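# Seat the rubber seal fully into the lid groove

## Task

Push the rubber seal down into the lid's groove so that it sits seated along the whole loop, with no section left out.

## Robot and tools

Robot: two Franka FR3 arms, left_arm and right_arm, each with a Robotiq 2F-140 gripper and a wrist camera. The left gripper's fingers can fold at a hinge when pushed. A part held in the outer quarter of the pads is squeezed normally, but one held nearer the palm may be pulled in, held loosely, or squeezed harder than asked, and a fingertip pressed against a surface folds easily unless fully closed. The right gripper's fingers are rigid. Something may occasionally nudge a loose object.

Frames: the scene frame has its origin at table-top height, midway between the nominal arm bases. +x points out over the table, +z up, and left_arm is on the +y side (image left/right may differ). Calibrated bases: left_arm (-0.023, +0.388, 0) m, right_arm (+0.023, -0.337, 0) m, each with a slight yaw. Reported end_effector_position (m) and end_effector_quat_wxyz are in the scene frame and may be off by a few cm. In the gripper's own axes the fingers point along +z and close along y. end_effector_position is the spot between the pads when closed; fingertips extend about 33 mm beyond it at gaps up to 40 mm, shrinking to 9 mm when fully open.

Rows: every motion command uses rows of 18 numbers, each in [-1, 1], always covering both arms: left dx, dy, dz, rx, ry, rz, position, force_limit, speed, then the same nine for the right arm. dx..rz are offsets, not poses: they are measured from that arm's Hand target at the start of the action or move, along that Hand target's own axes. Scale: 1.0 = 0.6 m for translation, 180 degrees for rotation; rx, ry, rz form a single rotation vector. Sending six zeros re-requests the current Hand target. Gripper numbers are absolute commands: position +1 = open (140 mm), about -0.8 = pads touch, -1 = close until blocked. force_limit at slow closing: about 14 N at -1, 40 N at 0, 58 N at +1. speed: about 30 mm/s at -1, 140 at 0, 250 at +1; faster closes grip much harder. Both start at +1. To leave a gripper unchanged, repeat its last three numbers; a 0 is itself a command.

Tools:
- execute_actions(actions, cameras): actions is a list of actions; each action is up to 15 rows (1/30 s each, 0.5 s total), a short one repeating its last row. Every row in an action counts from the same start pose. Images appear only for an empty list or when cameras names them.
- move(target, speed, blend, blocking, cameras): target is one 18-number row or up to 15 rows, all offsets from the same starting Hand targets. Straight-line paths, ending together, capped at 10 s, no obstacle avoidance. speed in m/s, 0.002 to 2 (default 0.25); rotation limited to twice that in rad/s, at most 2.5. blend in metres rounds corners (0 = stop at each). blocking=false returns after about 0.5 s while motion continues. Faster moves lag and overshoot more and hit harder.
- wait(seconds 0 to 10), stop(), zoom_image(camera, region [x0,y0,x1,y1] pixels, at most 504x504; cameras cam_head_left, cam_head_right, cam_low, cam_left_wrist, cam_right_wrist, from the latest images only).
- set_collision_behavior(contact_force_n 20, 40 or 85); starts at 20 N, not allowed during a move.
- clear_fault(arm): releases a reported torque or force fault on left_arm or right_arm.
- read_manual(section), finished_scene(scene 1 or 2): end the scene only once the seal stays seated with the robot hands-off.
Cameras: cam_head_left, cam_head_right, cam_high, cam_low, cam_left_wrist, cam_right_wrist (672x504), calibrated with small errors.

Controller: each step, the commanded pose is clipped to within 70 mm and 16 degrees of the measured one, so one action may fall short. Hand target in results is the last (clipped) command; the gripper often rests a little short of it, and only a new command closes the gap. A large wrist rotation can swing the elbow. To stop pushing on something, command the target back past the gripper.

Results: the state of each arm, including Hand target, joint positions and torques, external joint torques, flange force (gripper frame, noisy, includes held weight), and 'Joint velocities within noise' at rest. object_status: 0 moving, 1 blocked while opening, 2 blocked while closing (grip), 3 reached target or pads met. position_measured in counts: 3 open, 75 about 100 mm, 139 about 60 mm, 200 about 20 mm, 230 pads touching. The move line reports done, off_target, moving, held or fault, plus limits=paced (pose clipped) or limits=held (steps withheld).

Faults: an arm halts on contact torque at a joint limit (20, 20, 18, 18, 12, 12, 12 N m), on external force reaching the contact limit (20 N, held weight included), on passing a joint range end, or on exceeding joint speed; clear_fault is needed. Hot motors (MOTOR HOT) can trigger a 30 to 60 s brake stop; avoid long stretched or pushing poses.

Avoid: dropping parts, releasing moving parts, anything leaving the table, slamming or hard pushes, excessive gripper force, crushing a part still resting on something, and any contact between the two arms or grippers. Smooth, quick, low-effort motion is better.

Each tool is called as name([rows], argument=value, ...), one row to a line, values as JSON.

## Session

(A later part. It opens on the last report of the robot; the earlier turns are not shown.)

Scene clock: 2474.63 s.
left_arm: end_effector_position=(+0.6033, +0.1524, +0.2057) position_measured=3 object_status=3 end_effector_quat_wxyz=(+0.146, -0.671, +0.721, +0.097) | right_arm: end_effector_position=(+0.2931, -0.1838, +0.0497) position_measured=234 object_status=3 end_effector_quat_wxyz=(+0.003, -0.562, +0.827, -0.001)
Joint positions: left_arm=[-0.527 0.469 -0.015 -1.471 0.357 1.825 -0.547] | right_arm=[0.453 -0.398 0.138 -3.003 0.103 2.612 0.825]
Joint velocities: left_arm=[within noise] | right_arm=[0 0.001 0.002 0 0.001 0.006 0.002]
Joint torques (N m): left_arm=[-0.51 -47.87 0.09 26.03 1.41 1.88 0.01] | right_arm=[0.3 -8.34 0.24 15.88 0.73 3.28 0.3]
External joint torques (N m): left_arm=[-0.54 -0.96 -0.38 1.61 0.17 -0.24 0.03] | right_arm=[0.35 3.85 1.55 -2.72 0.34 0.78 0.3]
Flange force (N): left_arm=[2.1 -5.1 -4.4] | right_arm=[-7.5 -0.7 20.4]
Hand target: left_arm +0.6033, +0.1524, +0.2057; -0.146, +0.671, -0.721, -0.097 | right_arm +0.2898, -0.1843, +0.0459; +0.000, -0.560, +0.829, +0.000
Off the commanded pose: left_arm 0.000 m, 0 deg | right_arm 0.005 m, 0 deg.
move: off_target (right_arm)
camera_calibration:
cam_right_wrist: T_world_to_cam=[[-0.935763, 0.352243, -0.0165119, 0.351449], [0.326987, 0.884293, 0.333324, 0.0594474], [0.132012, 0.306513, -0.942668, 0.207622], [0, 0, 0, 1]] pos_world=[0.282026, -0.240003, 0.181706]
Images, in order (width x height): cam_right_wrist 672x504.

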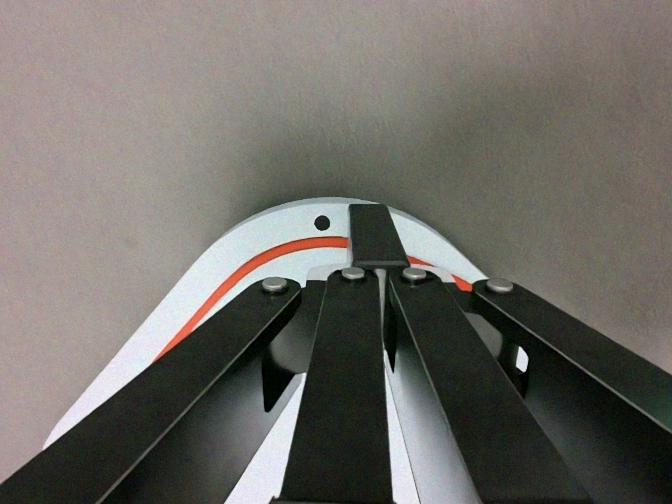

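move([
  [0,0,0,0,0,0,1,1,1, -0.0028,-0.0048,-0.0485,0,0,0,-1,-0.8,0.5],
  [0,0,0,0,0,0,1,1,1, -0.106,-0.1152,-0.2568,0,0,-0.2556,1,-0.8,0.5],
], speed=[0.06,0.15], blend=0.003, cameras=["cam_right_wrist","cam_high"])

Scene clock: 2496.43 s.
left_arm: end_effector_position=(+0.6033, +0.1524, +0.2057) position_measured=3 object_status=3 end_effector_quat_wxyz=(+0.146, -0.671, +0.721, +0.097) | right_arm: end_effector_position=(+0.3777, -0.1505, +0.2003) position_measured=3 object_status=0 end_effector_quat_wxyz=(-0.002, +0.838, -0.546, -0.001)
Joint positions: left_arm=[-0.527 0.469 -0.015 -1.471 0.357 1.825 -0.547] | right_arm=[0.741 -0.438 -0.206 -2.564 -0.099 2.135 0.149]
Joint torques (N m): left_arm=[-0.53 -47.86 0.16 26.02 1.4 1.89 0.01] | right_arm=[-0.6 -15.62 2.62 24.25 0.35 2.42 -0.17]
External joint torques (N m): left_arm=[-0.49 -0.74 -0.25 1.49 0.16 -0.25 0.03] | right_arm=[-0.63 0.48 0.68 0.32 -0.29 -0.17 -0.17]
Flange force (N): left_arm=[2.1 -5.3 -4.1] | right_arm=[0.0 -1.9 -0.6]
Hand target: left_arm +0.6033, +0.1524, +0.2057; -0.146, +0.671, -0.721, -0.097 | right_arm +0.3777, -0.1511, +0.2000; +0.000, +0.839, -0.544, +0.000
Off the commanded pose: left_arm 0.000 m, 0 deg | right_arm 0.001 m, 0 deg.
move: done
camera_calibration:
cam_right_wrist: T_world_to_cam=[[-0.908307, -0.418058, -0.0143724, 0.294618], [-0.398579, 0.854536, 0.333021, 0.221749], [-0.12694, 0.308214, -0.94281, 0.426299], [0, 0, 0, 1]] pos_world=[0.410102, -0.197716, 0.332306]
Images, in order (width x height): cam_high 672x504, cam_right_wrist 672x504.

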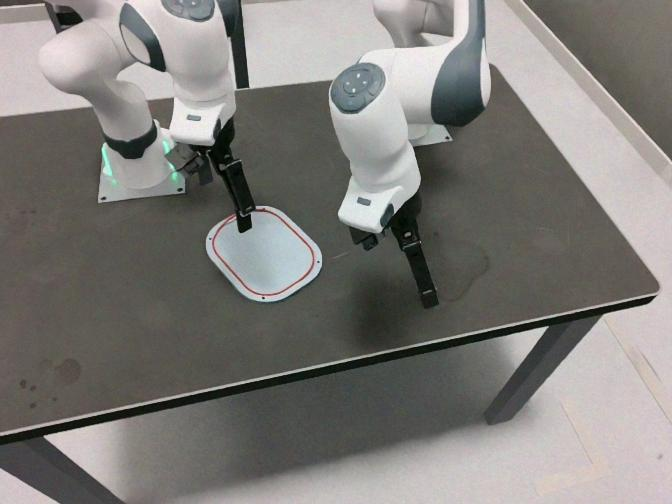

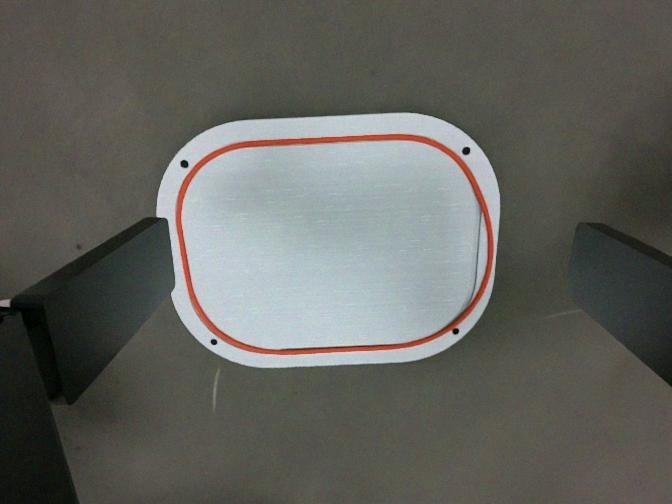

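zoom_image(camera="cam_right_wrist", region=[380, 100, 520, 240])

zoom_image(camera="cam_right_wrist", region=[380, 230, 520, 370])

zoom_image(camera="cam_right_wrist", region=[150, 100, 290, 240])

zoom_image(camera="cam_right_wrist", region=[150, 230, 290, 370])

zoom_image(camera="cam_right_wrist", region=[260, 100, 400, 240])

zoom_image(camera="cam_right_wrist", region=[260, 260, 400, 400])

Scaled by 3.600 from the camera's 672x504 image, which has a finer 960x720 frame.

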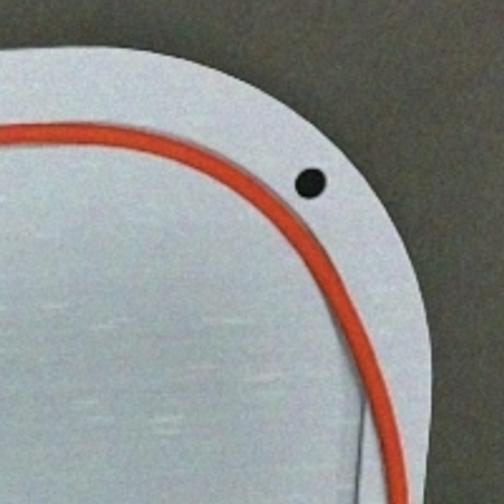

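Scaled by 3.600 from the camera's 672x504 image, which has a finer 960x720 frame.

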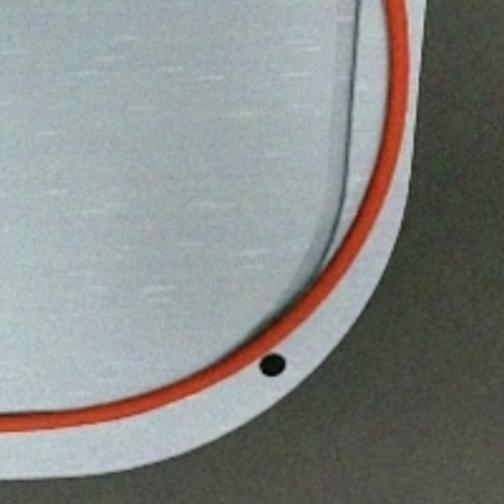

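Scaled by 3.600 from the camera's 672x504 image, which has a finer 960x720 frame.

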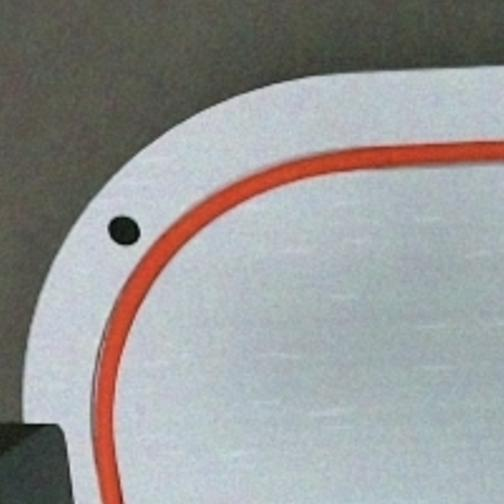

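Scaled by 3.600 from the camera's 672x504 image, which has a finer 960x720 frame.

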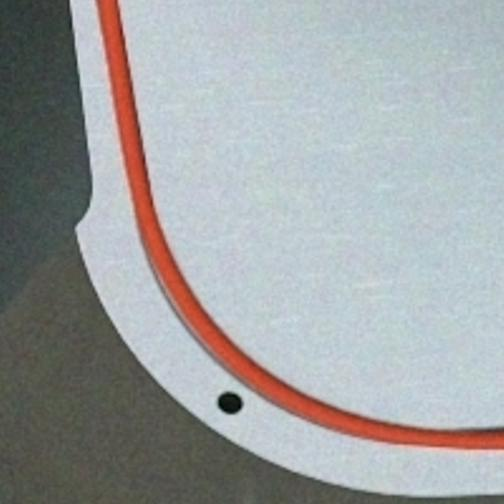

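Scaled by 3.600 from the camera's 672x504 image, which has a finer 960x720 frame.

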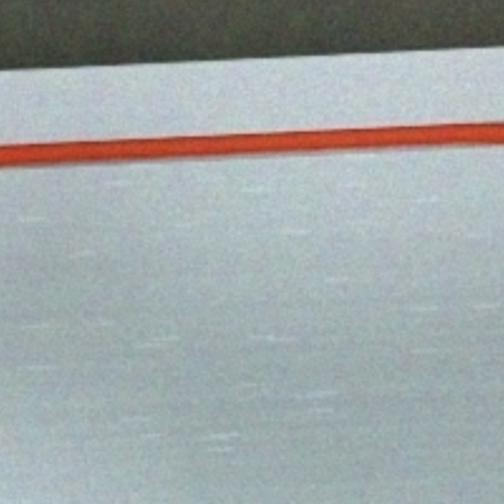

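Scaled by 3.600 from the camera's 672x504 image, which has a finer 960x720 frame.

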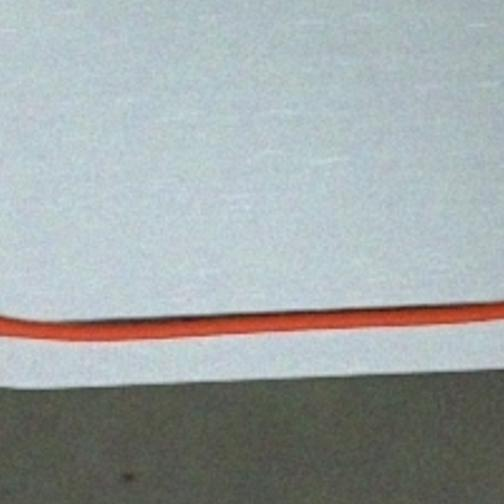

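move([
  [0,0,0,0,0,0,1,1,1, -0.10745,-0.03,0.1833,0,0,-0.5106,-1,-0.8,0.5],
], speed=0.2, cameras=["cam_right_wrist"])

Scene clock: 2653.23 s.
left_arm: end_effector_position=(+0.6033, +0.1524, +0.2057) position_measured=3 object_status=3 end_effector_quat_wxyz=(+0.146, -0.671, +0.721, +0.097) | right_arm: end_effector_position=(+0.3674, -0.0857, +0.0897) position_measured=234 object_status=3 end_effector_quat_wxyz=(+0.001, +0.975, +0.223, +0.000)
Joint positions: left_arm=[-0.527 0.469 -0.015 -1.471 0.357 1.825 -0.547] | right_arm=[1.388 -0.195 -0.733 -2.613 -0.207 2.456 -1.237]
Joint velocities: left_arm=[within noise] | right_arm=[0 -0.002 -0.001 0 0.001 -0.001 -0.007]
Joint torques (N m): left_arm=[-0.52 -47.87 0.17 25.99 1.41 1.88 0.04] | right_arm=[-0.25 -16.61 3.53 20.67 0.58 2.72 -0.18]
External joint torques (N m): left_arm=[-0.53 -0.63 -0.28 1.39 0.17 -0.26 0.05] | right_arm=[-0.26 -0.05 0.31 0.2 0.04 0.05 -0.18]
Flange force (N): left_arm=[2.2 -5.2 -3.9] | right_arm=[0.3 0.2 -0.3]
Hand target: left_arm +0.6033, +0.1524, +0.2057; -0.146, +0.671, -0.721, -0.097 | right_arm +0.3677, -0.0848, +0.0900; +0.000, +0.974, +0.225, +0.000
Off the commanded pose: left_arm 0.000 m, 0 deg | right_arm 0.001 m, 0 deg.
move: done
camera_calibration:
cam_right_wrist: T_world_to_cam=[[0.449673, -0.893127, -0.0108654, -0.229236], [-0.841458, -0.427675, 0.330216, 0.252134], [-0.299572, -0.139346, -0.943843, 0.325865], [0, 0, 0, 1]] pos_world=[0.412861, -0.0514973, 0.221815]
Images, in order (width x height): cam_right_wrist 672x504.

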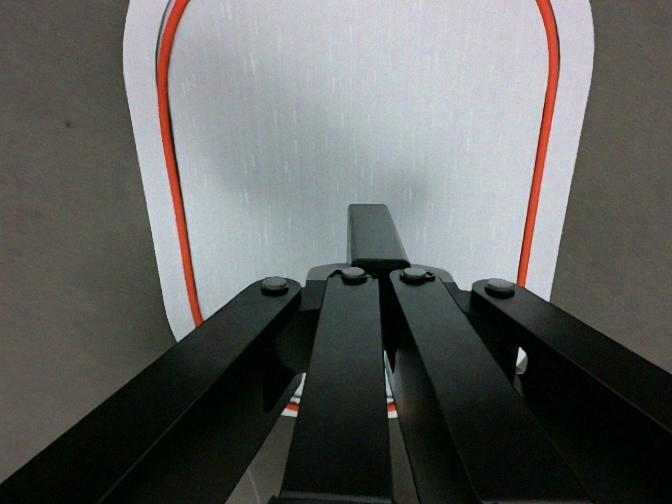

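zoom_image(camera="cam_right_wrist", region=[110, 0, 250, 140])

zoom_image(camera="cam_right_wrist", region=[120, 130, 260, 340])

zoom_image(camera="cam_right_wrist", region=[480, 0, 620, 280])

Scaled by 3.600 from the camera's 672x504 image, which has a finer 960x720 frame.

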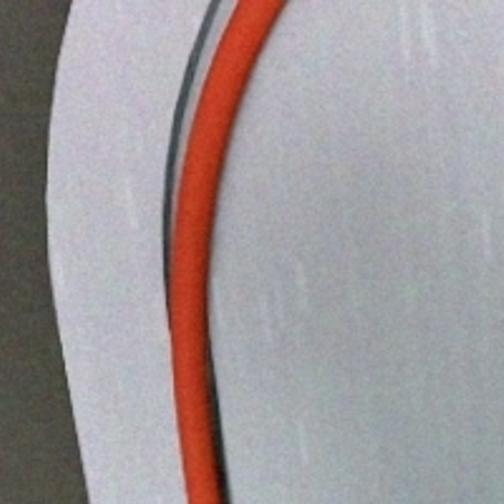

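Scaled by 2.400 from the camera's 672x504 image, which has a finer 960x720 frame.

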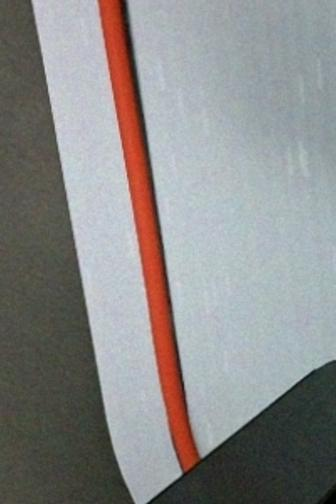

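Scaled by 1.800 from the camera's 672x504 image, which has a finer 960x720 frame.

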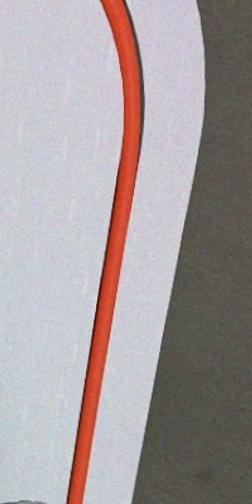

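zoom_image(camera="cam_right_wrist", region=[130, 180, 210, 240])

zoom_image(camera="cam_right_wrist", region=[510, 180, 590, 240])

Scaled by 6.300 from the camera's 672x504 image, which has a finer 960x720 frame.

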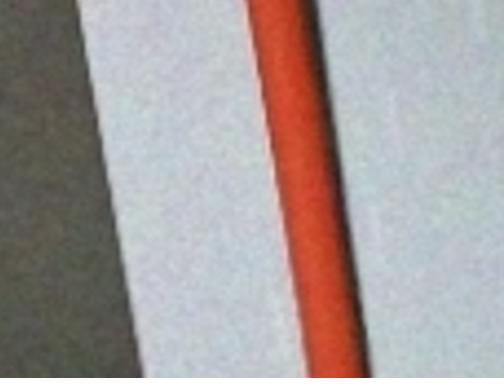

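Scaled by 6.300 from the camera's 672x504 image, which has a finer 960x720 frame.

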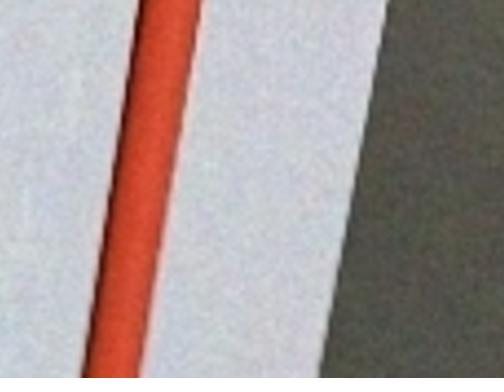

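move([
  [0,0,0,0,0,0,1,1,1, 0,0,0.0583,0,0,0,-1,-0.8,0.5],
  [0,0,0,0,0,0,1,1,1, 0,0,0.0717,0,0,0,-1,-0.8,0.5],
  [0,0,0,0,0,0,1,1,1, 0.1052,0.0884,0.0717,0,0,0,-1,-0.8,0.5],
  [0,0,0,0,0,0,1,1,1, 0.1052,0.0884,0.02,0,0,0,-1,-0.8,0.5],
], speed=[0.06,0.015,0.03,0.05], blend=0.001, cameras=["cam_right_wrist"])

Scene clock: 2733.37 s.
left_arm: end_effector_position=(+0.6033, +0.1524, +0.2057) position_measured=3 object_status=3 end_effector_quat_wxyz=(+0.146, -0.671, +0.721, +0.097) | right_arm: end_effector_position=(+0.4481, -0.1049, +0.0776) position_measured=234 object_status=3 end_effector_quat_wxyz=(-0.001, +0.974, +0.227, +0.000)
Joint positions: left_arm=[-0.527 0.469 -0.015 -1.471 0.357 1.825 -0.547] | right_arm=[1.36 0.05 -0.815 -2.438 0.061 2.473 -1.573]
Joint velocities: left_arm=[within noise] | right_arm=[0.001 0.001 0 0 0 -0.001 0.005]
Joint torques (N m): left_arm=[-0.51 -47.85 0.11 26.02 1.41 1.87 -0.01] | right_arm=[-0.25 -22.45 -0.56 20.55 0.12 2.51 0.16]
External joint torques (N m): left_arm=[-0.33 -0.77 -0.19 1.5 0.18 -0.26 0.01] | right_arm=[-0.31 -0.68 0.4 -0.31 -0.43 -0.17 0.16]
Flange force (N): left_arm=[2.0 -5.4 -4.0] | right_arm=[-5.4 -0.2 -4.1]
Hand target: left_arm +0.6033, +0.1524, +0.2057; -0.146, +0.671, -0.721, -0.097 | right_arm +0.4477, -0.1048, +0.0780; +0.000, +0.974, +0.225, +0.000
Off the commanded pose: left_arm 0.000 m, 0 deg | right_arm 0.001 m, 0 deg.
move: done
camera_calibration:
cam_right_wrist: T_world_to_cam=[[0.456163, -0.889788, -0.0138829, -0.285102], [-0.838423, -0.434954, 0.328422, 0.313943], [-0.298264, -0.138174, -0.944429, 0.335533], [0, 0, 0, 1]] pos_world=[0.493348, -0.0707677, 0.209823]
Images, in order (width x height): cam_right_wrist 672x504.

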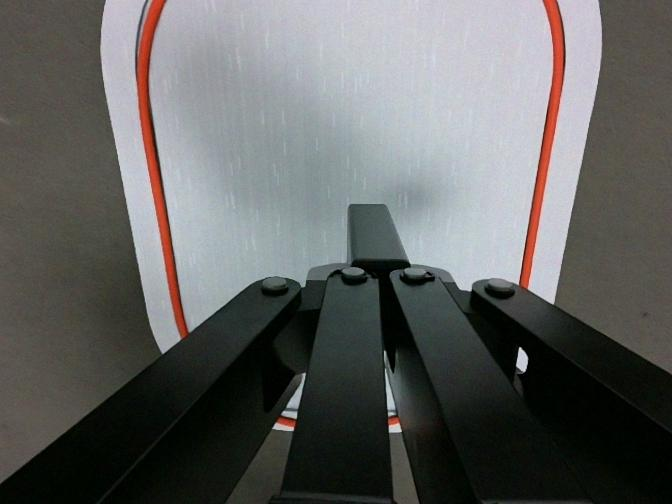

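move([
  [0,0,0,0,0,0,1,1,1, -0.2067,-0.0018,0.03,0,0,-0.009,-1,-0.8,0.5],
], speed=[0.12], cameras=["cam_right_wrist"])

Scene clock: 2749.90 s.
left_arm: end_effector_position=(+0.6033, +0.1524, +0.2057) position_measured=3 object_status=3 end_effector_quat_wxyz=(+0.146, -0.671, +0.721, +0.097) | right_arm: end_effector_position=(+0.3359, -0.1581, +0.0603) position_measured=234 object_status=3 end_effector_quat_wxyz=(+0.000, +0.970, +0.242, -0.001)
Joint positions: left_arm=[-0.527 0.469 -0.015 -1.471 0.357 1.825 -0.547] | right_arm=[1.152 -0.317 -0.659 -2.829 -0.345 2.547 -1.295]
Joint velocities: left_arm=[within noise] | right_arm=[-0.001 0.001 0 0 -0.001 0.001 0.004]
Joint torques (N m): left_arm=[-0.51 -47.84 0.15 26 1.4 1.88 0.03] | right_arm=[-1 -12.99 4.96 17.8 0.34 2.9 0.18]
External joint torques (N m): left_arm=[-0.61 -0.68 -0.37 1.46 0.15 -0.24 0.04] | right_arm=[-0.98 0.06 1.13 -0.88 -0.14 0.22 0.18]
Flange force (N): left_arm=[2.3 -5.3 -4.1] | right_arm=[-6.6 -0.5 -1.4]
Hand target: left_arm +0.6033, +0.1524, +0.2057; -0.146, +0.671, -0.721, -0.097 | right_arm +0.3358, -0.1582, +0.0600; +0.000, +0.971, +0.239, +0.000
Off the commanded pose: left_arm 0.000 m, 0 deg | right_arm 0.000 m, 0 deg.
move: done
camera_calibration:
cam_right_wrist: T_world_to_cam=[[0.483706, -0.875132, -0.0131003, -0.288524], [-0.823958, -0.460367, 0.330388, 0.193425], [-0.295164, -0.149017, -0.943754, 0.275602], [0, 0, 0, 1]] pos_world=[0.380283, -0.12238, 0.192416]
Images, in order (width x height): cam_right_wrist 672x504.

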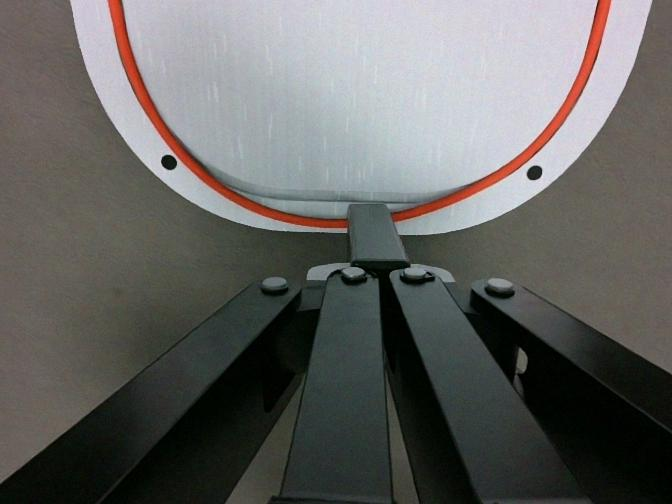

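move([
  [0,0,0,0,0,0,1,1,1, 0,0,0.0060,0,0,0,-1,-0.8,0.5],
  [0,0,0,0,0,0,1,1,1, 0,0,0.0108,0,0,0,-1,-0.8,0.5],
  [0,0,0,0,0,0,1,1,1, 0.0183,0,0.0130,0,0,0,-1,-0.8,0.5],
  [0,0,0,0,0,0,1,1,1, 0.0185,-0.001,0.0175,0,0,0,-1,-0.8,0.5],
], speed=[0.04,0.02,0.015,0.015], blend=0.0005, cameras=["cam_right_wrist"])

Scene clock: 2777.93 s.
left_arm: end_effector_position=(+0.6033, +0.1524, +0.2057) position_measured=3 object_status=3 end_effector_quat_wxyz=(+0.146, -0.671, +0.721, +0.097) | right_arm: end_effector_position=(+0.3487, -0.1505, +0.0527) position_measured=234 object_status=3 end_effector_quat_wxyz=(-0.003, +0.971, +0.237, +0.005)
Joint positions: left_arm=[-0.527 0.469 -0.015 -1.471 0.357 1.825 -0.547] | right_arm=[1.2 -0.251 -0.7 -2.8 -0.308 2.595 -1.312]
Joint velocities: left_arm=[within noise] | right_arm=[0.002 0.001 -0.001 0 0 0.004 -0.004]
Joint torques (N m): left_arm=[-0.5 -47.87 0.13 26.01 1.42 1.88 0] | right_arm=[0.24 -11.31 3.76 15.45 0.6 2.34 -0.12]
External joint torques (N m): left_arm=[-0.57 -0.84 -0.35 1.53 0.18 -0.24 0.02] | right_arm=[0.22 2.78 0.37 -2.78 0.15 -0.34 -0.12]
Flange force (N): left_arm=[2.2 -5.2 -4.2] | right_arm=[1.4 -1.6 10.6]
Hand target: left_arm +0.6033, +0.1524, +0.2057; -0.146, +0.671, -0.721, -0.097 | right_arm +0.3453, -0.1525, +0.0495; +0.000, +0.971, +0.239, +0.000
Off the commanded pose: left_arm 0.000 m, 0 deg | right_arm 0.005 m, 1 deg.
move: off_target (right_arm)
camera_calibration:
cam_right_wrist: T_world_to_cam=[[0.47532, -0.879692, -0.0146313, -0.285844], [-0.831319, -0.454504, 0.319898, 0.213971], [-0.288061, -0.13989, -0.947339, 0.272433], [0, 0, 0, 1]] pos_world=[0.392223, -0.116094, 0.185455]
Images, in order (width x height): cam_right_wrist 672x504.

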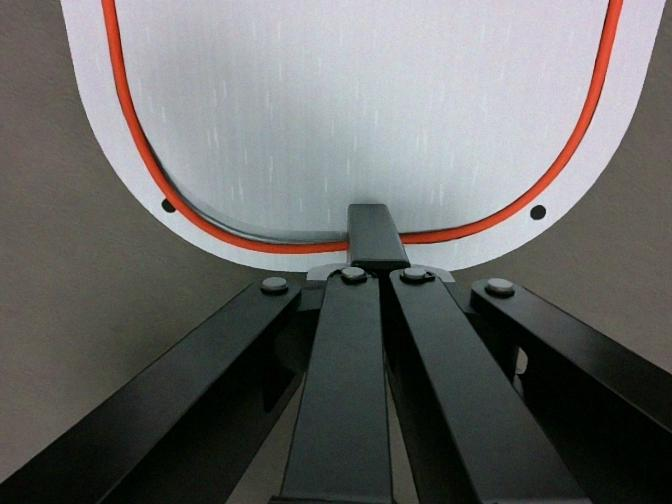

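zoom_image(camera="cam_right_wrist", region=[230, 180, 510, 300])

Scaled by 1.800 from the camera's 672x504 image, which has a finer 960x720 frame.

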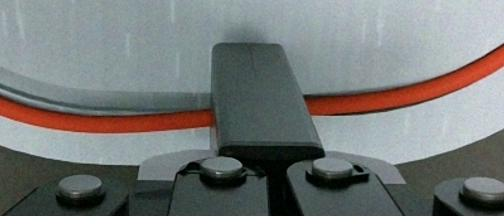

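move([
  [0,0,0,0,0,0,1,1,1, 0.0060,0,0.001,0,0,0,-1,-0.8,0.5],
  [0,0,0,0,0,0,1,1,1, 0.0050,-0.0005,0.0065,0,0,0,-1,-0.8,0.5],
], speed=[0.015,0.015], blend=0.0005, cameras=["cam_right_wrist"])

Scene clock: 2793.53 s.
left_arm: end_effector_position=(+0.6033, +0.1524, +0.2057) position_measured=3 object_status=3 end_effector_quat_wxyz=(+0.146, -0.671, +0.721, +0.097) | right_arm: end_effector_position=(+0.3528, -0.1485, +0.0498) position_measured=234 object_status=3 end_effector_quat_wxyz=(-0.003, +0.972, +0.237, +0.006)
Joint positions: left_arm=[-0.527 0.469 -0.015 -1.471 0.357 1.825 -0.547] | right_arm=[1.219 -0.23 -0.717 -2.791 -0.293 2.611 -1.323]
Joint velocities: left_arm=[within noise] | right_arm=[0.001 0.001 -0.001 -0.001 0 0.003 -0.004]
Joint torques (N m): left_arm=[-0.53 -47.82 0.2 26.01 1.42 1.89 0.01] | right_arm=[0.65 -10.76 3.23 14.18 0.82 2.29 -0.26]
External joint torques (N m): left_arm=[-0.7 -0.72 -0.37 1.5 0.17 -0.23 0.03] | right_arm=[0.62 3.72 0.02 -4.01 0.38 -0.41 -0.26]
Flange force (N): left_arm=[2.4 -5.4 -4.2] | right_arm=[3.4 -1.7 16.5]
Hand target: left_arm +0.6033, +0.1524, +0.2057; -0.146, +0.671, -0.721, -0.097 | right_arm +0.3479, -0.1509, +0.0456; +0.000, +0.971, +0.239, +0.000
Off the commanded pose: left_arm 0.000 m, 0 deg | right_arm 0.007 m, 1 deg.
move: off_target (right_arm)
camera_calibration:
cam_right_wrist: T_world_to_cam=[[0.474615, -0.880063, -0.0151971, -0.285856], [-0.832422, -0.454399, 0.317167, 0.219717], [-0.286033, -0.137882, -0.948248, 0.270812], [0, 0, 0, 1]] pos_world=[0.39603, -0.114392, 0.182765]
Images, in order (width x height): cam_right_wrist 672x504.

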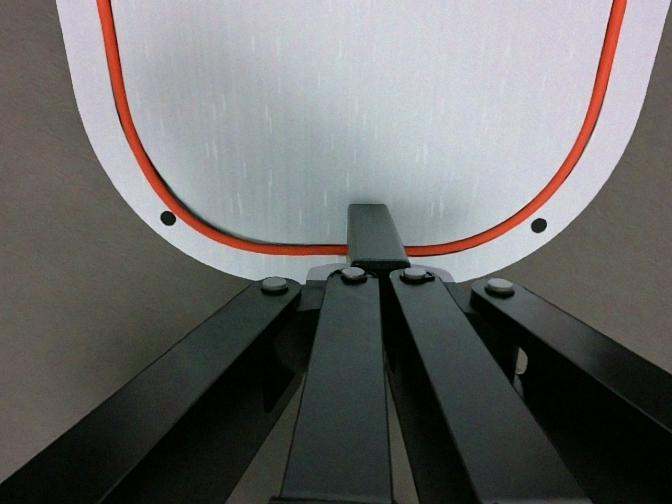

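move([
  [0,0,0,0,0,0,1,1,1, 0.0091,0.0003,-0.024,0,0,0,-1,-0.8,0.5],
  [0,0,0,0,0,0,1,1,1, 0.0040,-0.0297,-0.024,0,0,0,-1,-0.8,0.5],
], speed=[0.05,0.08], blend=0.002, cameras=["cam_right_wrist"])

Scene clock: 2803.30 s.
left_arm: end_effector_position=(+0.6033, +0.1524, +0.2057) position_measured=3 object_status=3 end_effector_quat_wxyz=(+0.146, -0.671, +0.721, +0.097) | right_arm: end_effector_position=(+0.3431, -0.1332, +0.0605) position_measured=234 object_status=3 end_effector_quat_wxyz=(+0.000, +0.970, +0.243, +0.002)
Joint positions: left_arm=[-0.527 0.469 -0.015 -1.471 0.357 1.825 -0.547] | right_arm=[1.225 -0.256 -0.667 -2.778 -0.29 2.56 -1.287]
Joint velocities: left_arm=[within noise] | right_arm=[0.001 0.001 -0.001 0 -0.001 0 0.006]
Joint torques (N m): left_arm=[-0.53 -47.81 0.15 26.03 1.41 1.89 0.02] | right_arm=[-0.93 -14.77 4.45 18.03 0.62 2.5 0.26]
External joint torques (N m): left_arm=[-0.22 -0.68 -0.06 1.5 0.18 -0.25 0.03] | right_arm=[-0.94 -0.08 1.1 -0.7 0.15 -0.17 0.26]
Flange force (N): left_arm=[1.9 -5.7 -3.9] | right_arm=[-5.7 -0.6 -3.1]
Hand target: left_arm +0.6033, +0.1524, +0.2057; -0.146, +0.671, -0.721, -0.097 | right_arm +0.3417, -0.1340, +0.0600; +0.000, +0.971, +0.239, +0.000
Off the commanded pose: left_arm 0.000 m, 0 deg | right_arm 0.002 m, 1 deg.
move: done
camera_calibration:
cam_right_wrist: T_world_to_cam=[[0.48688, -0.873391, -0.0117001, -0.27114], [-0.823871, -0.463642, 0.325996, 0.210495], [-0.290147, -0.149082, -0.945299, 0.280043], [0, 0, 0, 1]] pos_world=[0.386687, -0.0974678, 0.192931]
Images, in order (width x height): cam_right_wrist 672x504.

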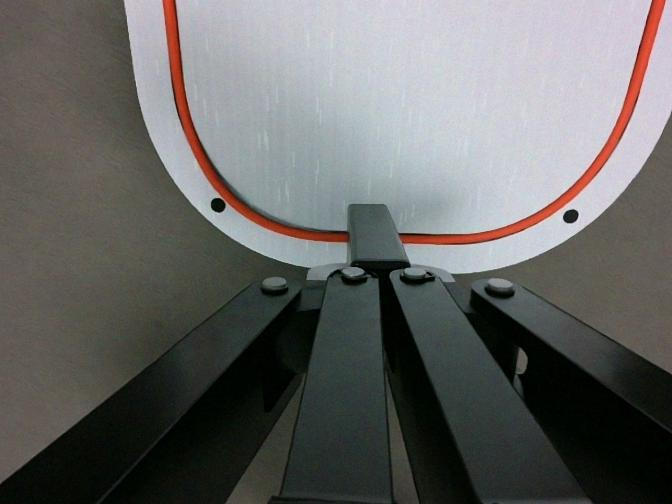

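zoom_image(camera="cam_right_wrist", region=[180, 130, 400, 270])

zoom_image(camera="cam_right_wrist", region=[390, 130, 610, 270])

Scaled by 2.291 from the camera's 672x504 image, which has a finer 960x720 frame.

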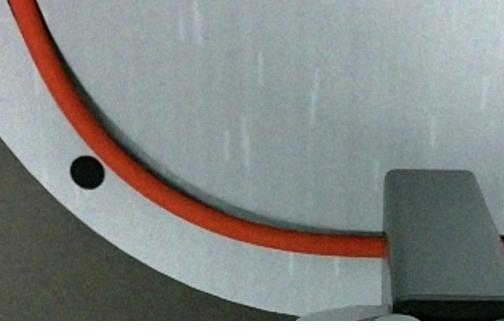

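Scaled by 2.291 from the camera's 672x504 image, which has a finer 960x720 frame.

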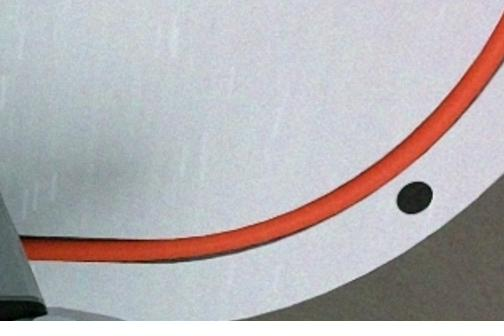

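move([
  [0,0,0,0,0,0,1,1,1, 0,0,0.0092,0,0,0,-1,-0.8,0.5],
  [0,0,0,0,0,0,1,1,1, 0.001,-0.001,0.0175,0,0,0,-1,-0.8,0.5],
  [0,0,0,0,0,0,1,1,1, 0.001,-0.0023,0.024,0,0,0,-1,-0.8,0.5],
], speed=[0.04,0.015,0.015], blend=0.0005, cameras=["cam_right_wrist"])

Scene clock: 2821.90 s.
left_arm: end_effector_position=(+0.6033, +0.1524, +0.2057) position_measured=3 object_status=3 end_effector_quat_wxyz=(+0.146, -0.671, +0.721, +0.097) | right_arm: end_effector_position=(+0.3438, -0.1317, +0.0495) position_measured=234 object_status=3 end_effector_quat_wxyz=(-0.002, +0.972, +0.237, +0.002)
Joint positions: left_arm=[-0.527 0.469 -0.015 -1.471 0.357 1.825 -0.547] | right_arm=[1.25 -0.214 -0.691 -2.781 -0.262 2.603 -1.294]
Joint velocities: left_arm=[within noise] | right_arm=[0.004 0 -0.001 0 0 0.004 -0.004]
Joint torques (N m): left_arm=[-0.56 -47.83 0.15 26.02 1.41 1.89 0.03] | right_arm=[0.42 -9.86 3.28 14.84 0.72 3.81 -0.13]
External joint torques (N m): left_arm=[-0.57 -1.05 -0.3 1.67 0.17 -0.22 0.05] | right_arm=[0.42 5.4 0.36 -3.42 0.28 1.13 -0.13]
Flange force (N): left_arm=[2.0 -5.2 -4.5] | right_arm=[8.9 -3.2 26.8]
Hand target: left_arm +0.6033, +0.1524, +0.2057; -0.146, +0.671, -0.721, -0.097 | right_arm +0.3416, -0.1325, +0.0456; +0.000, +0.971, +0.239, +0.000
Off the commanded pose: left_arm 0.000 m, 0 deg | right_arm 0.005 m, 0 deg.
move: off_target (right_arm)
camera_calibration:
cam_right_wrist: T_world_to_cam=[[0.474421, -0.880174, -0.0147757, -0.266772], [-0.830018, -0.452851, 0.32557, 0.218897], [-0.29325, -0.142193, -0.945402, 0.271992], [0, 0, 0, 1]] pos_world=[0.388013, -0.0970024, 0.181934]
Images, in order (width x height): cam_right_wrist 672x504.

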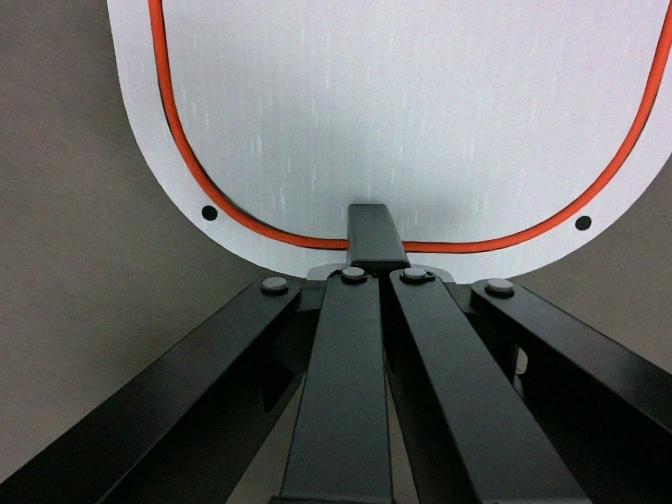

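move([
  [0,0,0,0,0,0,1,1,1, 0.0038,0.0005,-0.024,0,0,0,-1,-0.8,0.5],
  [0,0,0,0,0,0,1,1,1, 0.0030,-0.0328,-0.024,0,0,0,-1,-0.8,0.5],
], speed=[0.05,0.08], blend=0.002, cameras=["cam_right_wrist"])

Scene clock: 2835.87 s.
left_arm: end_effector_position=(+0.6033, +0.1524, +0.2057) position_measured=3 object_status=3 end_effector_quat_wxyz=(+0.146, -0.671, +0.721, +0.097) | right_arm: end_effector_position=(+0.3342, -0.1137, +0.0603) position_measured=234 object_status=3 end_effector_quat_wxyz=(-0.001, +0.970, +0.243, +0.001)
Joint positions: left_arm=[-0.527 0.469 -0.015 -1.471 0.357 1.825 -0.547] | right_arm=[1.259 -0.238 -0.64 -2.768 -0.259 2.563 -1.255]
Joint velocities: left_arm=[within noise] | right_arm=[-0.001 -0.001 0 0 0.001 -0.002 0.008]
Joint torques (N m): left_arm=[-0.53 -47.89 0.13 25.96 1.4 1.88 0.03] | right_arm=[-0.71 -14.96 4.11 19 0.62 2.51 0.24]
External joint torques (N m): left_arm=[-0.68 -1 -0.42 1.56 0.16 -0.23 0.05] | right_arm=[-0.7 0.58 1.09 0.12 0.15 -0.17 0.24]
Flange force (N): left_arm=[2.0 -4.7 -4.3] | right_arm=[-0.5 -1.4 -0.8]
Hand target: left_arm +0.6033, +0.1524, +0.2057; -0.146, +0.671, -0.721, -0.097 | right_arm +0.3341, -0.1142, +0.0600; +0.000, +0.971, +0.239, +0.000
Off the commanded pose: left_arm 0.000 m, 0 deg | right_arm 0.001 m, 1 deg.
move: done
camera_calibration:
cam_right_wrist: T_world_to_cam=[[0.486899, -0.87336, -0.0130884, -0.249785], [-0.823357, -0.463921, 0.326895, 0.211983], [-0.291569, -0.148388, -0.94497, 0.280637], [0, 0, 0, 1]] pos_world=[0.377983, -0.078166, 0.192629]
Images, in order (width x height): cam_right_wrist 672x504.

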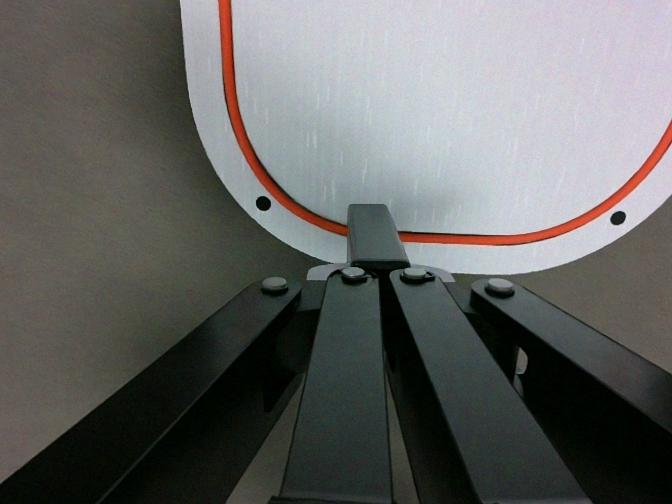

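zoom_image(camera="cam_right_wrist", region=[210, 120, 430, 260])

Scaled by 2.291 from the camera's 672x504 image, which has a finer 960x720 frame.

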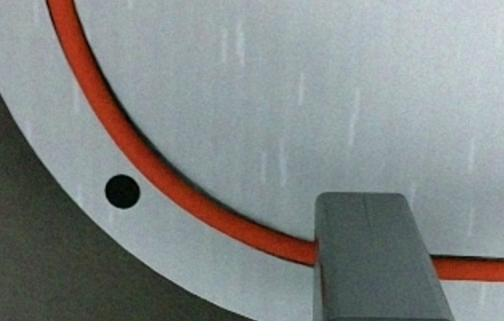

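move([
  [0,0,0,0,0,0,1,1,1, -0.001,0,0.0092,0,0,0,-1,-0.8,0.5],
  [0,0,0,0,0,0,1,1,1, 0.001,-0.001,0.0175,0,0,0,-1,-0.8,0.5],
  [0,0,0,0,0,0,1,1,1, 0.001,-0.0023,0.024,0,0,0,-1,-0.8,0.5],
], speed=[0.04,0.015,0.015], blend=0.0005, cameras=["cam_right_wrist"])

Scene clock: 2846.43 s.
left_arm: end_effector_position=(+0.6033, +0.1524, +0.2057) position_measured=3 object_status=3 end_effector_quat_wxyz=(+0.146, -0.671, +0.721, +0.097) | right_arm: end_effector_position=(+0.3354, -0.1113, +0.0496) position_measured=234 object_status=3 end_effector_quat_wxyz=(-0.002, +0.972, +0.237, +0.001)
Joint positions: left_arm=[-0.527 0.469 -0.015 -1.471 0.357 1.825 -0.547] | right_arm=[1.283 -0.195 -0.66 -2.768 -0.228 2.605 -1.263]
Joint velocities: left_arm=[within noise] | right_arm=[0.003 0.001 -0.002 -0.002 0.001 0.004 -0.006]
Joint torques (N m): left_arm=[-0.52 -47.86 0.18 26.02 1.4 1.88 0.04] | right_arm=[0.11 -10.65 2.88 15.4 0.53 3.79 -0.19]
External joint torques (N m): left_arm=[-0.77 -0.84 -0.45 1.53 0.15 -0.24 0.05] | right_arm=[0.08 5.42 0.27 -2.93 0.1 1.12 -0.19]
Flange force (N): left_arm=[2.4 -5.1 -4.3] | right_arm=[8.9 -2.6 25.4]
Hand target: left_arm +0.6033, +0.1524, +0.2057; -0.146, +0.671, -0.721, -0.097 | right_arm +0.3340, -0.1127, +0.0456; +0.000, +0.971, +0.239, +0.000
Off the commanded pose: left_arm 0.000 m, 0 deg | right_arm 0.004 m, 0 deg.
move: off_target (right_arm)
camera_calibration:
cam_right_wrist: T_world_to_cam=[[0.475227, -0.879724, -0.0156442, -0.244986], [-0.829307, -0.45379, 0.326073, 0.22078], [-0.293953, -0.141985, -0.945215, 0.272801], [0, 0, 0, 1]] pos_world=[0.379709, -0.0765985, 0.182032]
Images, in order (width x height): cam_right_wrist 672x504.

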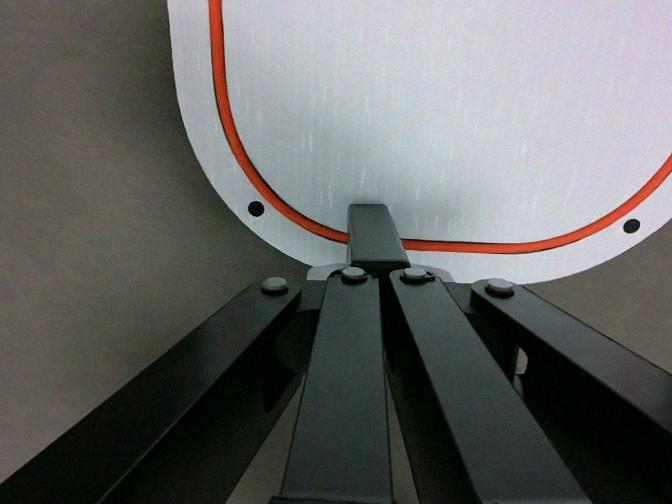

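move([
  [0,0,0,0,0,0,1,1,1, 0.0032,-0.001,-0.024,0,0,0,-1,-0.8,0.5],
  [0,0,0,0,0,0,1,1,1, 0.0113,-0.033,-0.024,0,0,0.06,-1,-0.8,0.5],
], speed=[0.05,0.08], blend=0.002, cameras=["cam_right_wrist"])

Scene clock: 2872.20 s.
left_arm: end_effector_position=(+0.6033, +0.1524, +0.2057) position_measured=3 object_status=3 end_effector_quat_wxyz=(+0.146, -0.671, +0.721, +0.097) | right_arm: end_effector_position=(+0.3305, -0.0920, +0.0602) position_measured=234 object_status=3 end_effector_quat_wxyz=(+0.000, +0.989, +0.151, +0.000)
Joint positions: left_arm=[-0.527 0.469 -0.015 -1.471 0.357 1.825 -0.547] | right_arm=[1.252 -0.193 -0.568 -2.737 -0.19 2.566 -1.064]
Joint velocities: left_arm=[within noise] | right_arm=[0 0.001 0 0 -0.002 0 0.007]
Joint torques (N m): left_arm=[-0.53 -47.86 0.15 26.03 1.4 1.89 0.04] | right_arm=[-0.96 -17.16 3.36 19.11 0.55 2.69 0.29]
External joint torques (N m): left_arm=[-0.47 -0.73 -0.24 1.51 0.16 -0.24 0.05] | right_arm=[-0.96 0.45 1.08 0.07 0.1 0.03 0.29]
Flange force (N): left_arm=[2.1 -5.5 -4.1] | right_arm=[-1.2 -0.8 -0.4]
Hand target: left_arm +0.6033, +0.1524, +0.2057; -0.146, +0.671, -0.721, -0.097 | right_arm +0.3308, -0.0920, +0.0600; +0.000, +0.989, +0.146, +0.000
Off the commanded pose: left_arm 0.000 m, 0 deg | right_arm 0.000 m, 1 deg.
move: done
camera_calibration:
cam_right_wrist: T_world_to_cam=[[0.314691, -0.949109, -0.0126832, -0.179005], [-0.895038, -0.301159, 0.328953, 0.257594], [-0.316032, -0.0921665, -0.944261, 0.295922], [0, 0, 0, 1]] pos_world=[0.380409, -0.0650444, 0.192421]
Images, in order (width x height): cam_right_wrist 672x504.

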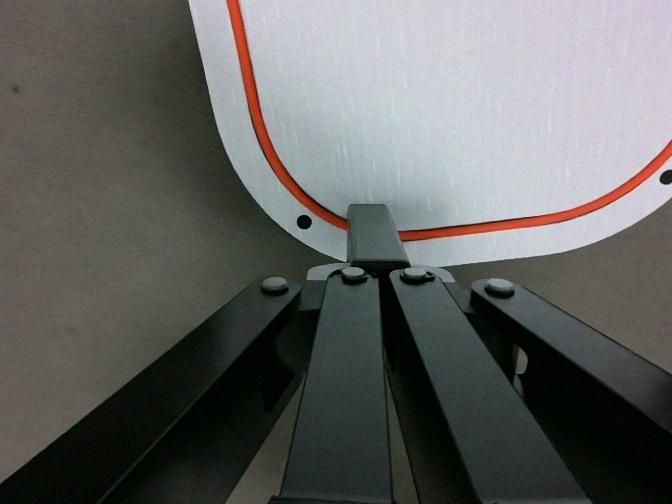

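move([
  [0,0,0,0,0,0,1,1,1, -0.0015,0,0.0092,0,0,0,-1,-0.8,0.5],
  [0,0,0,0,0,0,1,1,1, -0.001,0,0.0175,0,0,0,-1,-0.8,0.5],
  [0,0,0,0,0,0,1,1,1, -0.001,-0.001,0.024,0,0,0,-1,-0.8,0.5],
], speed=[0.04,0.015,0.015], blend=0.0005, cameras=["cam_right_wrist"])

Scene clock: 2879.53 s.
left_arm: end_effector_position=(+0.6033, +0.1524, +0.2057) position_measured=3 object_status=3 end_effector_quat_wxyz=(+0.146, -0.671, +0.721, +0.097) | right_arm: end_effector_position=(+0.3315, -0.0903, +0.0496) position_measured=234 object_status=3 end_effector_quat_wxyz=(-0.002, +0.990, +0.144, +0.001)
Joint positions: left_arm=[-0.527 0.469 -0.015 -1.471 0.357 1.825 -0.547] | right_arm=[1.266 -0.155 -0.58 -2.74 -0.161 2.609 -1.071]
Joint velocities: left_arm=[within noise] | right_arm=[0.001 0.002 -0.001 -0.001 0.002 0.004 -0.005]
Joint torques (N m): left_arm=[-0.58 -47.86 0.13 26.02 1.41 1.88 0.04] | right_arm=[0.85 -12.97 2.18 15.77 0.61 3.63 -0.06]
External joint torques (N m): left_arm=[-0.45 -0.64 -0.21 1.44 0.18 -0.26 0.06] | right_arm=[0.9 5.22 0.34 -2.74 0.19 0.97 -0.06]
Flange force (N): left_arm=[2.2 -5.5 -4.0] | right_arm=[7.7 -5.5 23.6]
Hand target: left_arm +0.6033, +0.1524, +0.2057; -0.146, +0.671, -0.721, -0.097 | right_arm +0.3300, -0.0916, +0.0456; +0.000, +0.989, +0.146, +0.000
Off the commanded pose: left_arm 0.000 m, 0 deg | right_arm 0.004 m, 0 deg.
move: off_target (right_arm)
camera_calibration:
cam_right_wrist: T_world_to_cam=[[0.301309, -0.953386, -0.0163569, -0.173581], [-0.899626, -0.28992, 0.326527, 0.265164], [-0.316049, -0.0836705, -0.945046, 0.287239], [0, 0, 0, 1]] pos_world=[0.381632, -0.06458, 0.182031]
Images, in order (width x height): cam_right_wrist 672x504.

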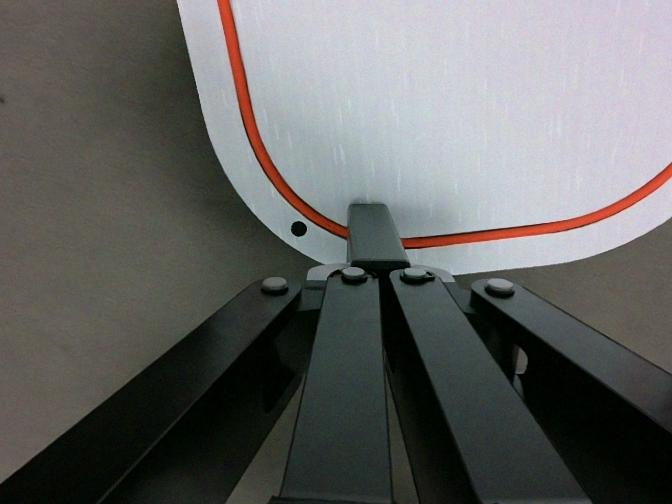

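move([
  [0,0,0,0,0,0,1,1,1, 0.0030,-0.0013,-0.024,0,0,0,-1,-0.8,0.5],
  [0,0,0,0,0,0,1,1,1, 0.0171,-0.033,-0.024,0,0,0.15,-1,-0.8,0.5],
], speed=[0.05,0.1], blend=0.002, cameras=["cam_right_wrist"])

Scene clock: 2896.07 s.
left_arm: end_effector_position=(+0.6033, +0.1524, +0.2057) position_measured=3 object_status=3 end_effector_quat_wxyz=(+0.146, -0.671, +0.721, +0.097) | right_arm: end_effector_position=(+0.3341, -0.0691, +0.0605) position_measured=234 object_status=3 end_effector_quat_wxyz=(-0.002, +0.996, -0.085, +0.000)
Joint positions: left_arm=[-0.527 0.469 -0.015 -1.471 0.357 1.825 -0.547] | right_arm=[1.183 -0.131 -0.446 -2.687 -0.101 2.568 -0.617]
Joint velocities: left_arm=[within noise] | right_arm=[0.001 0 0.002 0 0.001 0 0.005]
Joint torques (N m): left_arm=[-0.55 -47.81 0.17 26.01 1.4 1.89 0.01] | right_arm=[-0.96 -20.4 2.39 19.33 0.3 2.51 0.21]
External joint torques (N m): left_arm=[-0.89 -0.8 -0.52 1.55 0.15 -0.22 0.03] | right_arm=[-0.92 0.45 1.14 0.03 -0.13 -0.14 0.21]
Flange force (N): left_arm=[2.6 -5.2 -4.4] | right_arm=[-0.9 -0.4 -0.6]
Hand target: left_arm +0.6033, +0.1524, +0.2057; -0.146, +0.671, -0.721, -0.097 | right_arm +0.3341, -0.0697, +0.0601; +0.000, +0.996, -0.089, +0.000
Off the commanded pose: left_arm 0.000 m, 0 deg | right_arm 0.001 m, 0 deg.
move: done
camera_calibration:
cam_right_wrist: T_world_to_cam=[[-0.152368, -0.98821, -0.0150209, -0.00491399], [-0.934059, 0.139019, 0.32895, 0.311129], [-0.322984, 0.064152, -0.944228, 0.312574], [0, 0, 0, 1]] pos_world=[0.39082, -0.0681611, 0.192722]
Images, in order (width x height): cam_right_wrist 672x504.

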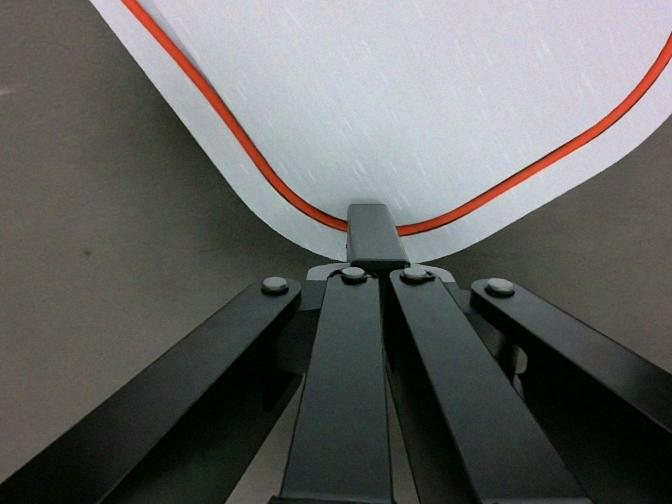

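zoom_image(camera="cam_right_wrist", region=[120, 0, 400, 250])

Scaled by 1.800 from the camera's 672x504 image, which has a finer 960x720 frame.

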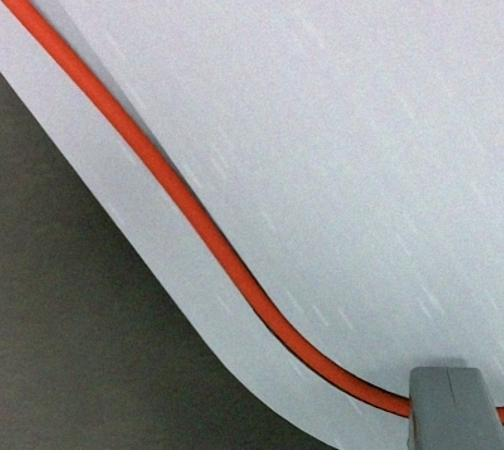

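move([
  [0,0,0,0,0,0,1,1,1, -0.0015,0,0.0092,0,0,0,-1,-0.8,0.5],
  [0,0,0,0,0,0,1,1,1, -0.001,0,0.0175,0,0,0,-1,-0.8,0.5],
  [0,0,0,0,0,0,1,1,1, -0.001,0.001,0.024,0,0,0,-1,-0.8,0.5],
], speed=[0.04,0.015,0.015], blend=0.0005, cameras=["cam_right_wrist"])

Scene clock: 2909.13 s.
left_arm: end_effector_position=(+0.6033, +0.1524, +0.2057) position_measured=3 object_status=3 end_effector_quat_wxyz=(+0.146, -0.671, +0.721, +0.097) | right_arm: end_effector_position=(+0.3354, -0.0686, +0.0498) position_measured=234 object_status=3 end_effector_quat_wxyz=(-0.003, +0.996, -0.091, +0.001)
Joint positions: left_arm=[-0.527 0.469 -0.015 -1.471 0.357 1.825 -0.547] | right_arm=[1.187 -0.097 -0.448 -2.69 -0.078 2.607 -0.624]
Joint velocities: left_arm=[within noise] | right_arm=[0.001 0.002 0.001 0.001 0 0.004 -0.005]
Joint torques (N m): left_arm=[-0.51 -47.85 0.16 26.02 1.4 1.9 0.03] | right_arm=[-0.17 -17.15 1.52 16.5 0.66 3.44 -0.09]
External joint torques (N m): left_arm=[-0.78 -0.61 -0.48 1.45 0.15 -0.23 0.05] | right_arm=[-0.13 4.32 0.6 -2.33 0.25 0.77 -0.09]
Flange force (N): left_arm=[2.6 -5.4 -4.1] | right_arm=[2.7 -4.6 17.2]
Hand target: left_arm +0.6033, +0.1524, +0.2057; -0.146, +0.671, -0.721, -0.097 | right_arm +0.3334, -0.0702, +0.0457; +0.000, +0.996, -0.089, +0.000
Off the commanded pose: left_arm 0.000 m, 0 deg | right_arm 0.005 m, 0 deg.
move: off_target (right_arm)
camera_calibration:
cam_right_wrist: T_world_to_cam=[[-0.164165, -0.986278, -0.0174798, -0.000248413], [-0.93293, 0.14948, 0.327564, 0.316153], [-0.320456, 0.0700821, -0.944667, 0.302426], [0, 0, 0, 1]] pos_world=[0.391822, -0.0686983, 0.182128]
Images, in order (width x height): cam_right_wrist 672x504.

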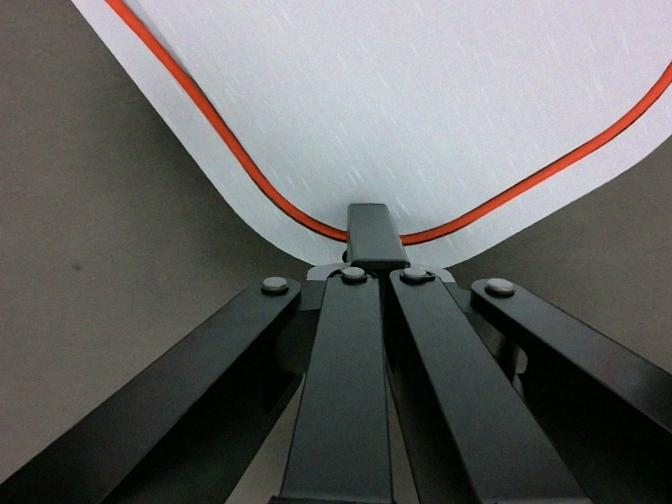

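move([
  [0,0,0,0,0,0,1,1,1, 0.0028,-0.0032,-0.024,0,0,0,-1,-0.8,0.5],
  [0,0,0,0,0,0,1,1,1, 0.0118,-0.0362,-0.024,0,0,0.143,-1,-0.8,0.5],
], speed=[0.05,0.1], blend=0.002, cameras=["cam_right_wrist"])

Scene clock: 2923.23 s.
left_arm: end_effector_position=(+0.6033, +0.1524, +0.2057) position_measured=3 object_status=3 end_effector_quat_wxyz=(+0.146, -0.671, +0.721, +0.097) | right_arm: end_effector_position=(+0.3442, -0.0494, +0.0605) position_measured=234 object_status=3 end_effector_quat_wxyz=(-0.002, +0.952, -0.305, +0.000)
Joint positions: left_arm=[-0.527 0.469 -0.015 -1.471 0.357 1.825 -0.547] | right_arm=[1.15 -0.07 -0.383 -2.622 -0.043 2.56 -0.189]
Joint velocities: left_arm=[within noise] | right_arm=[0 0 0.001 -0.002 0 0.001 0.004]
Joint torques (N m): left_arm=[-0.52 -47.84 0.13 26 1.41 1.88 0.04] | right_arm=[-0.7 -23.15 1.59 19.61 0.3 2.43 0.28]
External joint torques (N m): left_arm=[-0.75 -0.62 -0.48 1.43 0.15 -0.25 0.06] | right_arm=[-0.62 0.22 1.05 0.13 -0.12 -0.18 0.28]
Flange force (N): left_arm=[2.5 -5.3 -4.1] | right_arm=[-1.2 -0.4 -0.9]
Hand target: left_arm +0.6033, +0.1524, +0.2057; -0.146, +0.671, -0.721, -0.097 | right_arm +0.3442, -0.0501, +0.0601; +0.000, +0.951, -0.308, +0.000
Off the commanded pose: left_arm 0.000 m, 0 deg | right_arm 0.001 m, 0 deg.
move: done
camera_calibration:
cam_right_wrist: T_world_to_cam=[[-0.567915, -0.822946, -0.0152163, 0.167241], [-0.77952, 0.531828, 0.330918, 0.283867], [-0.264235, 0.199795, -0.943537, 0.301002], [0, 0, 0, 1]] pos_world=[0.395794, -0.0734763, 0.192614]
Images, in order (width x height): cam_right_wrist 672x504.

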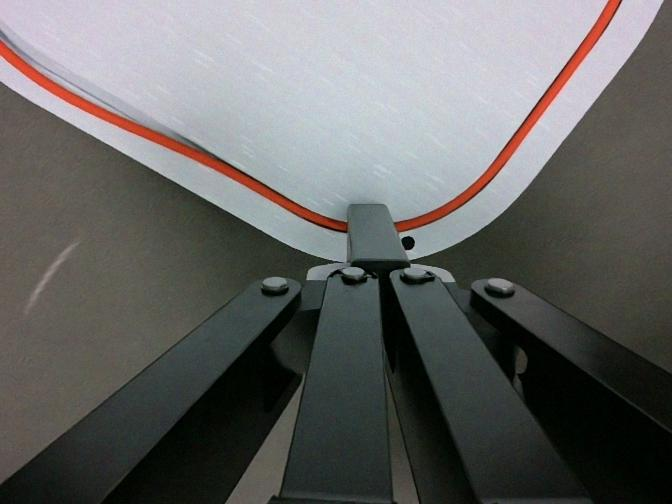

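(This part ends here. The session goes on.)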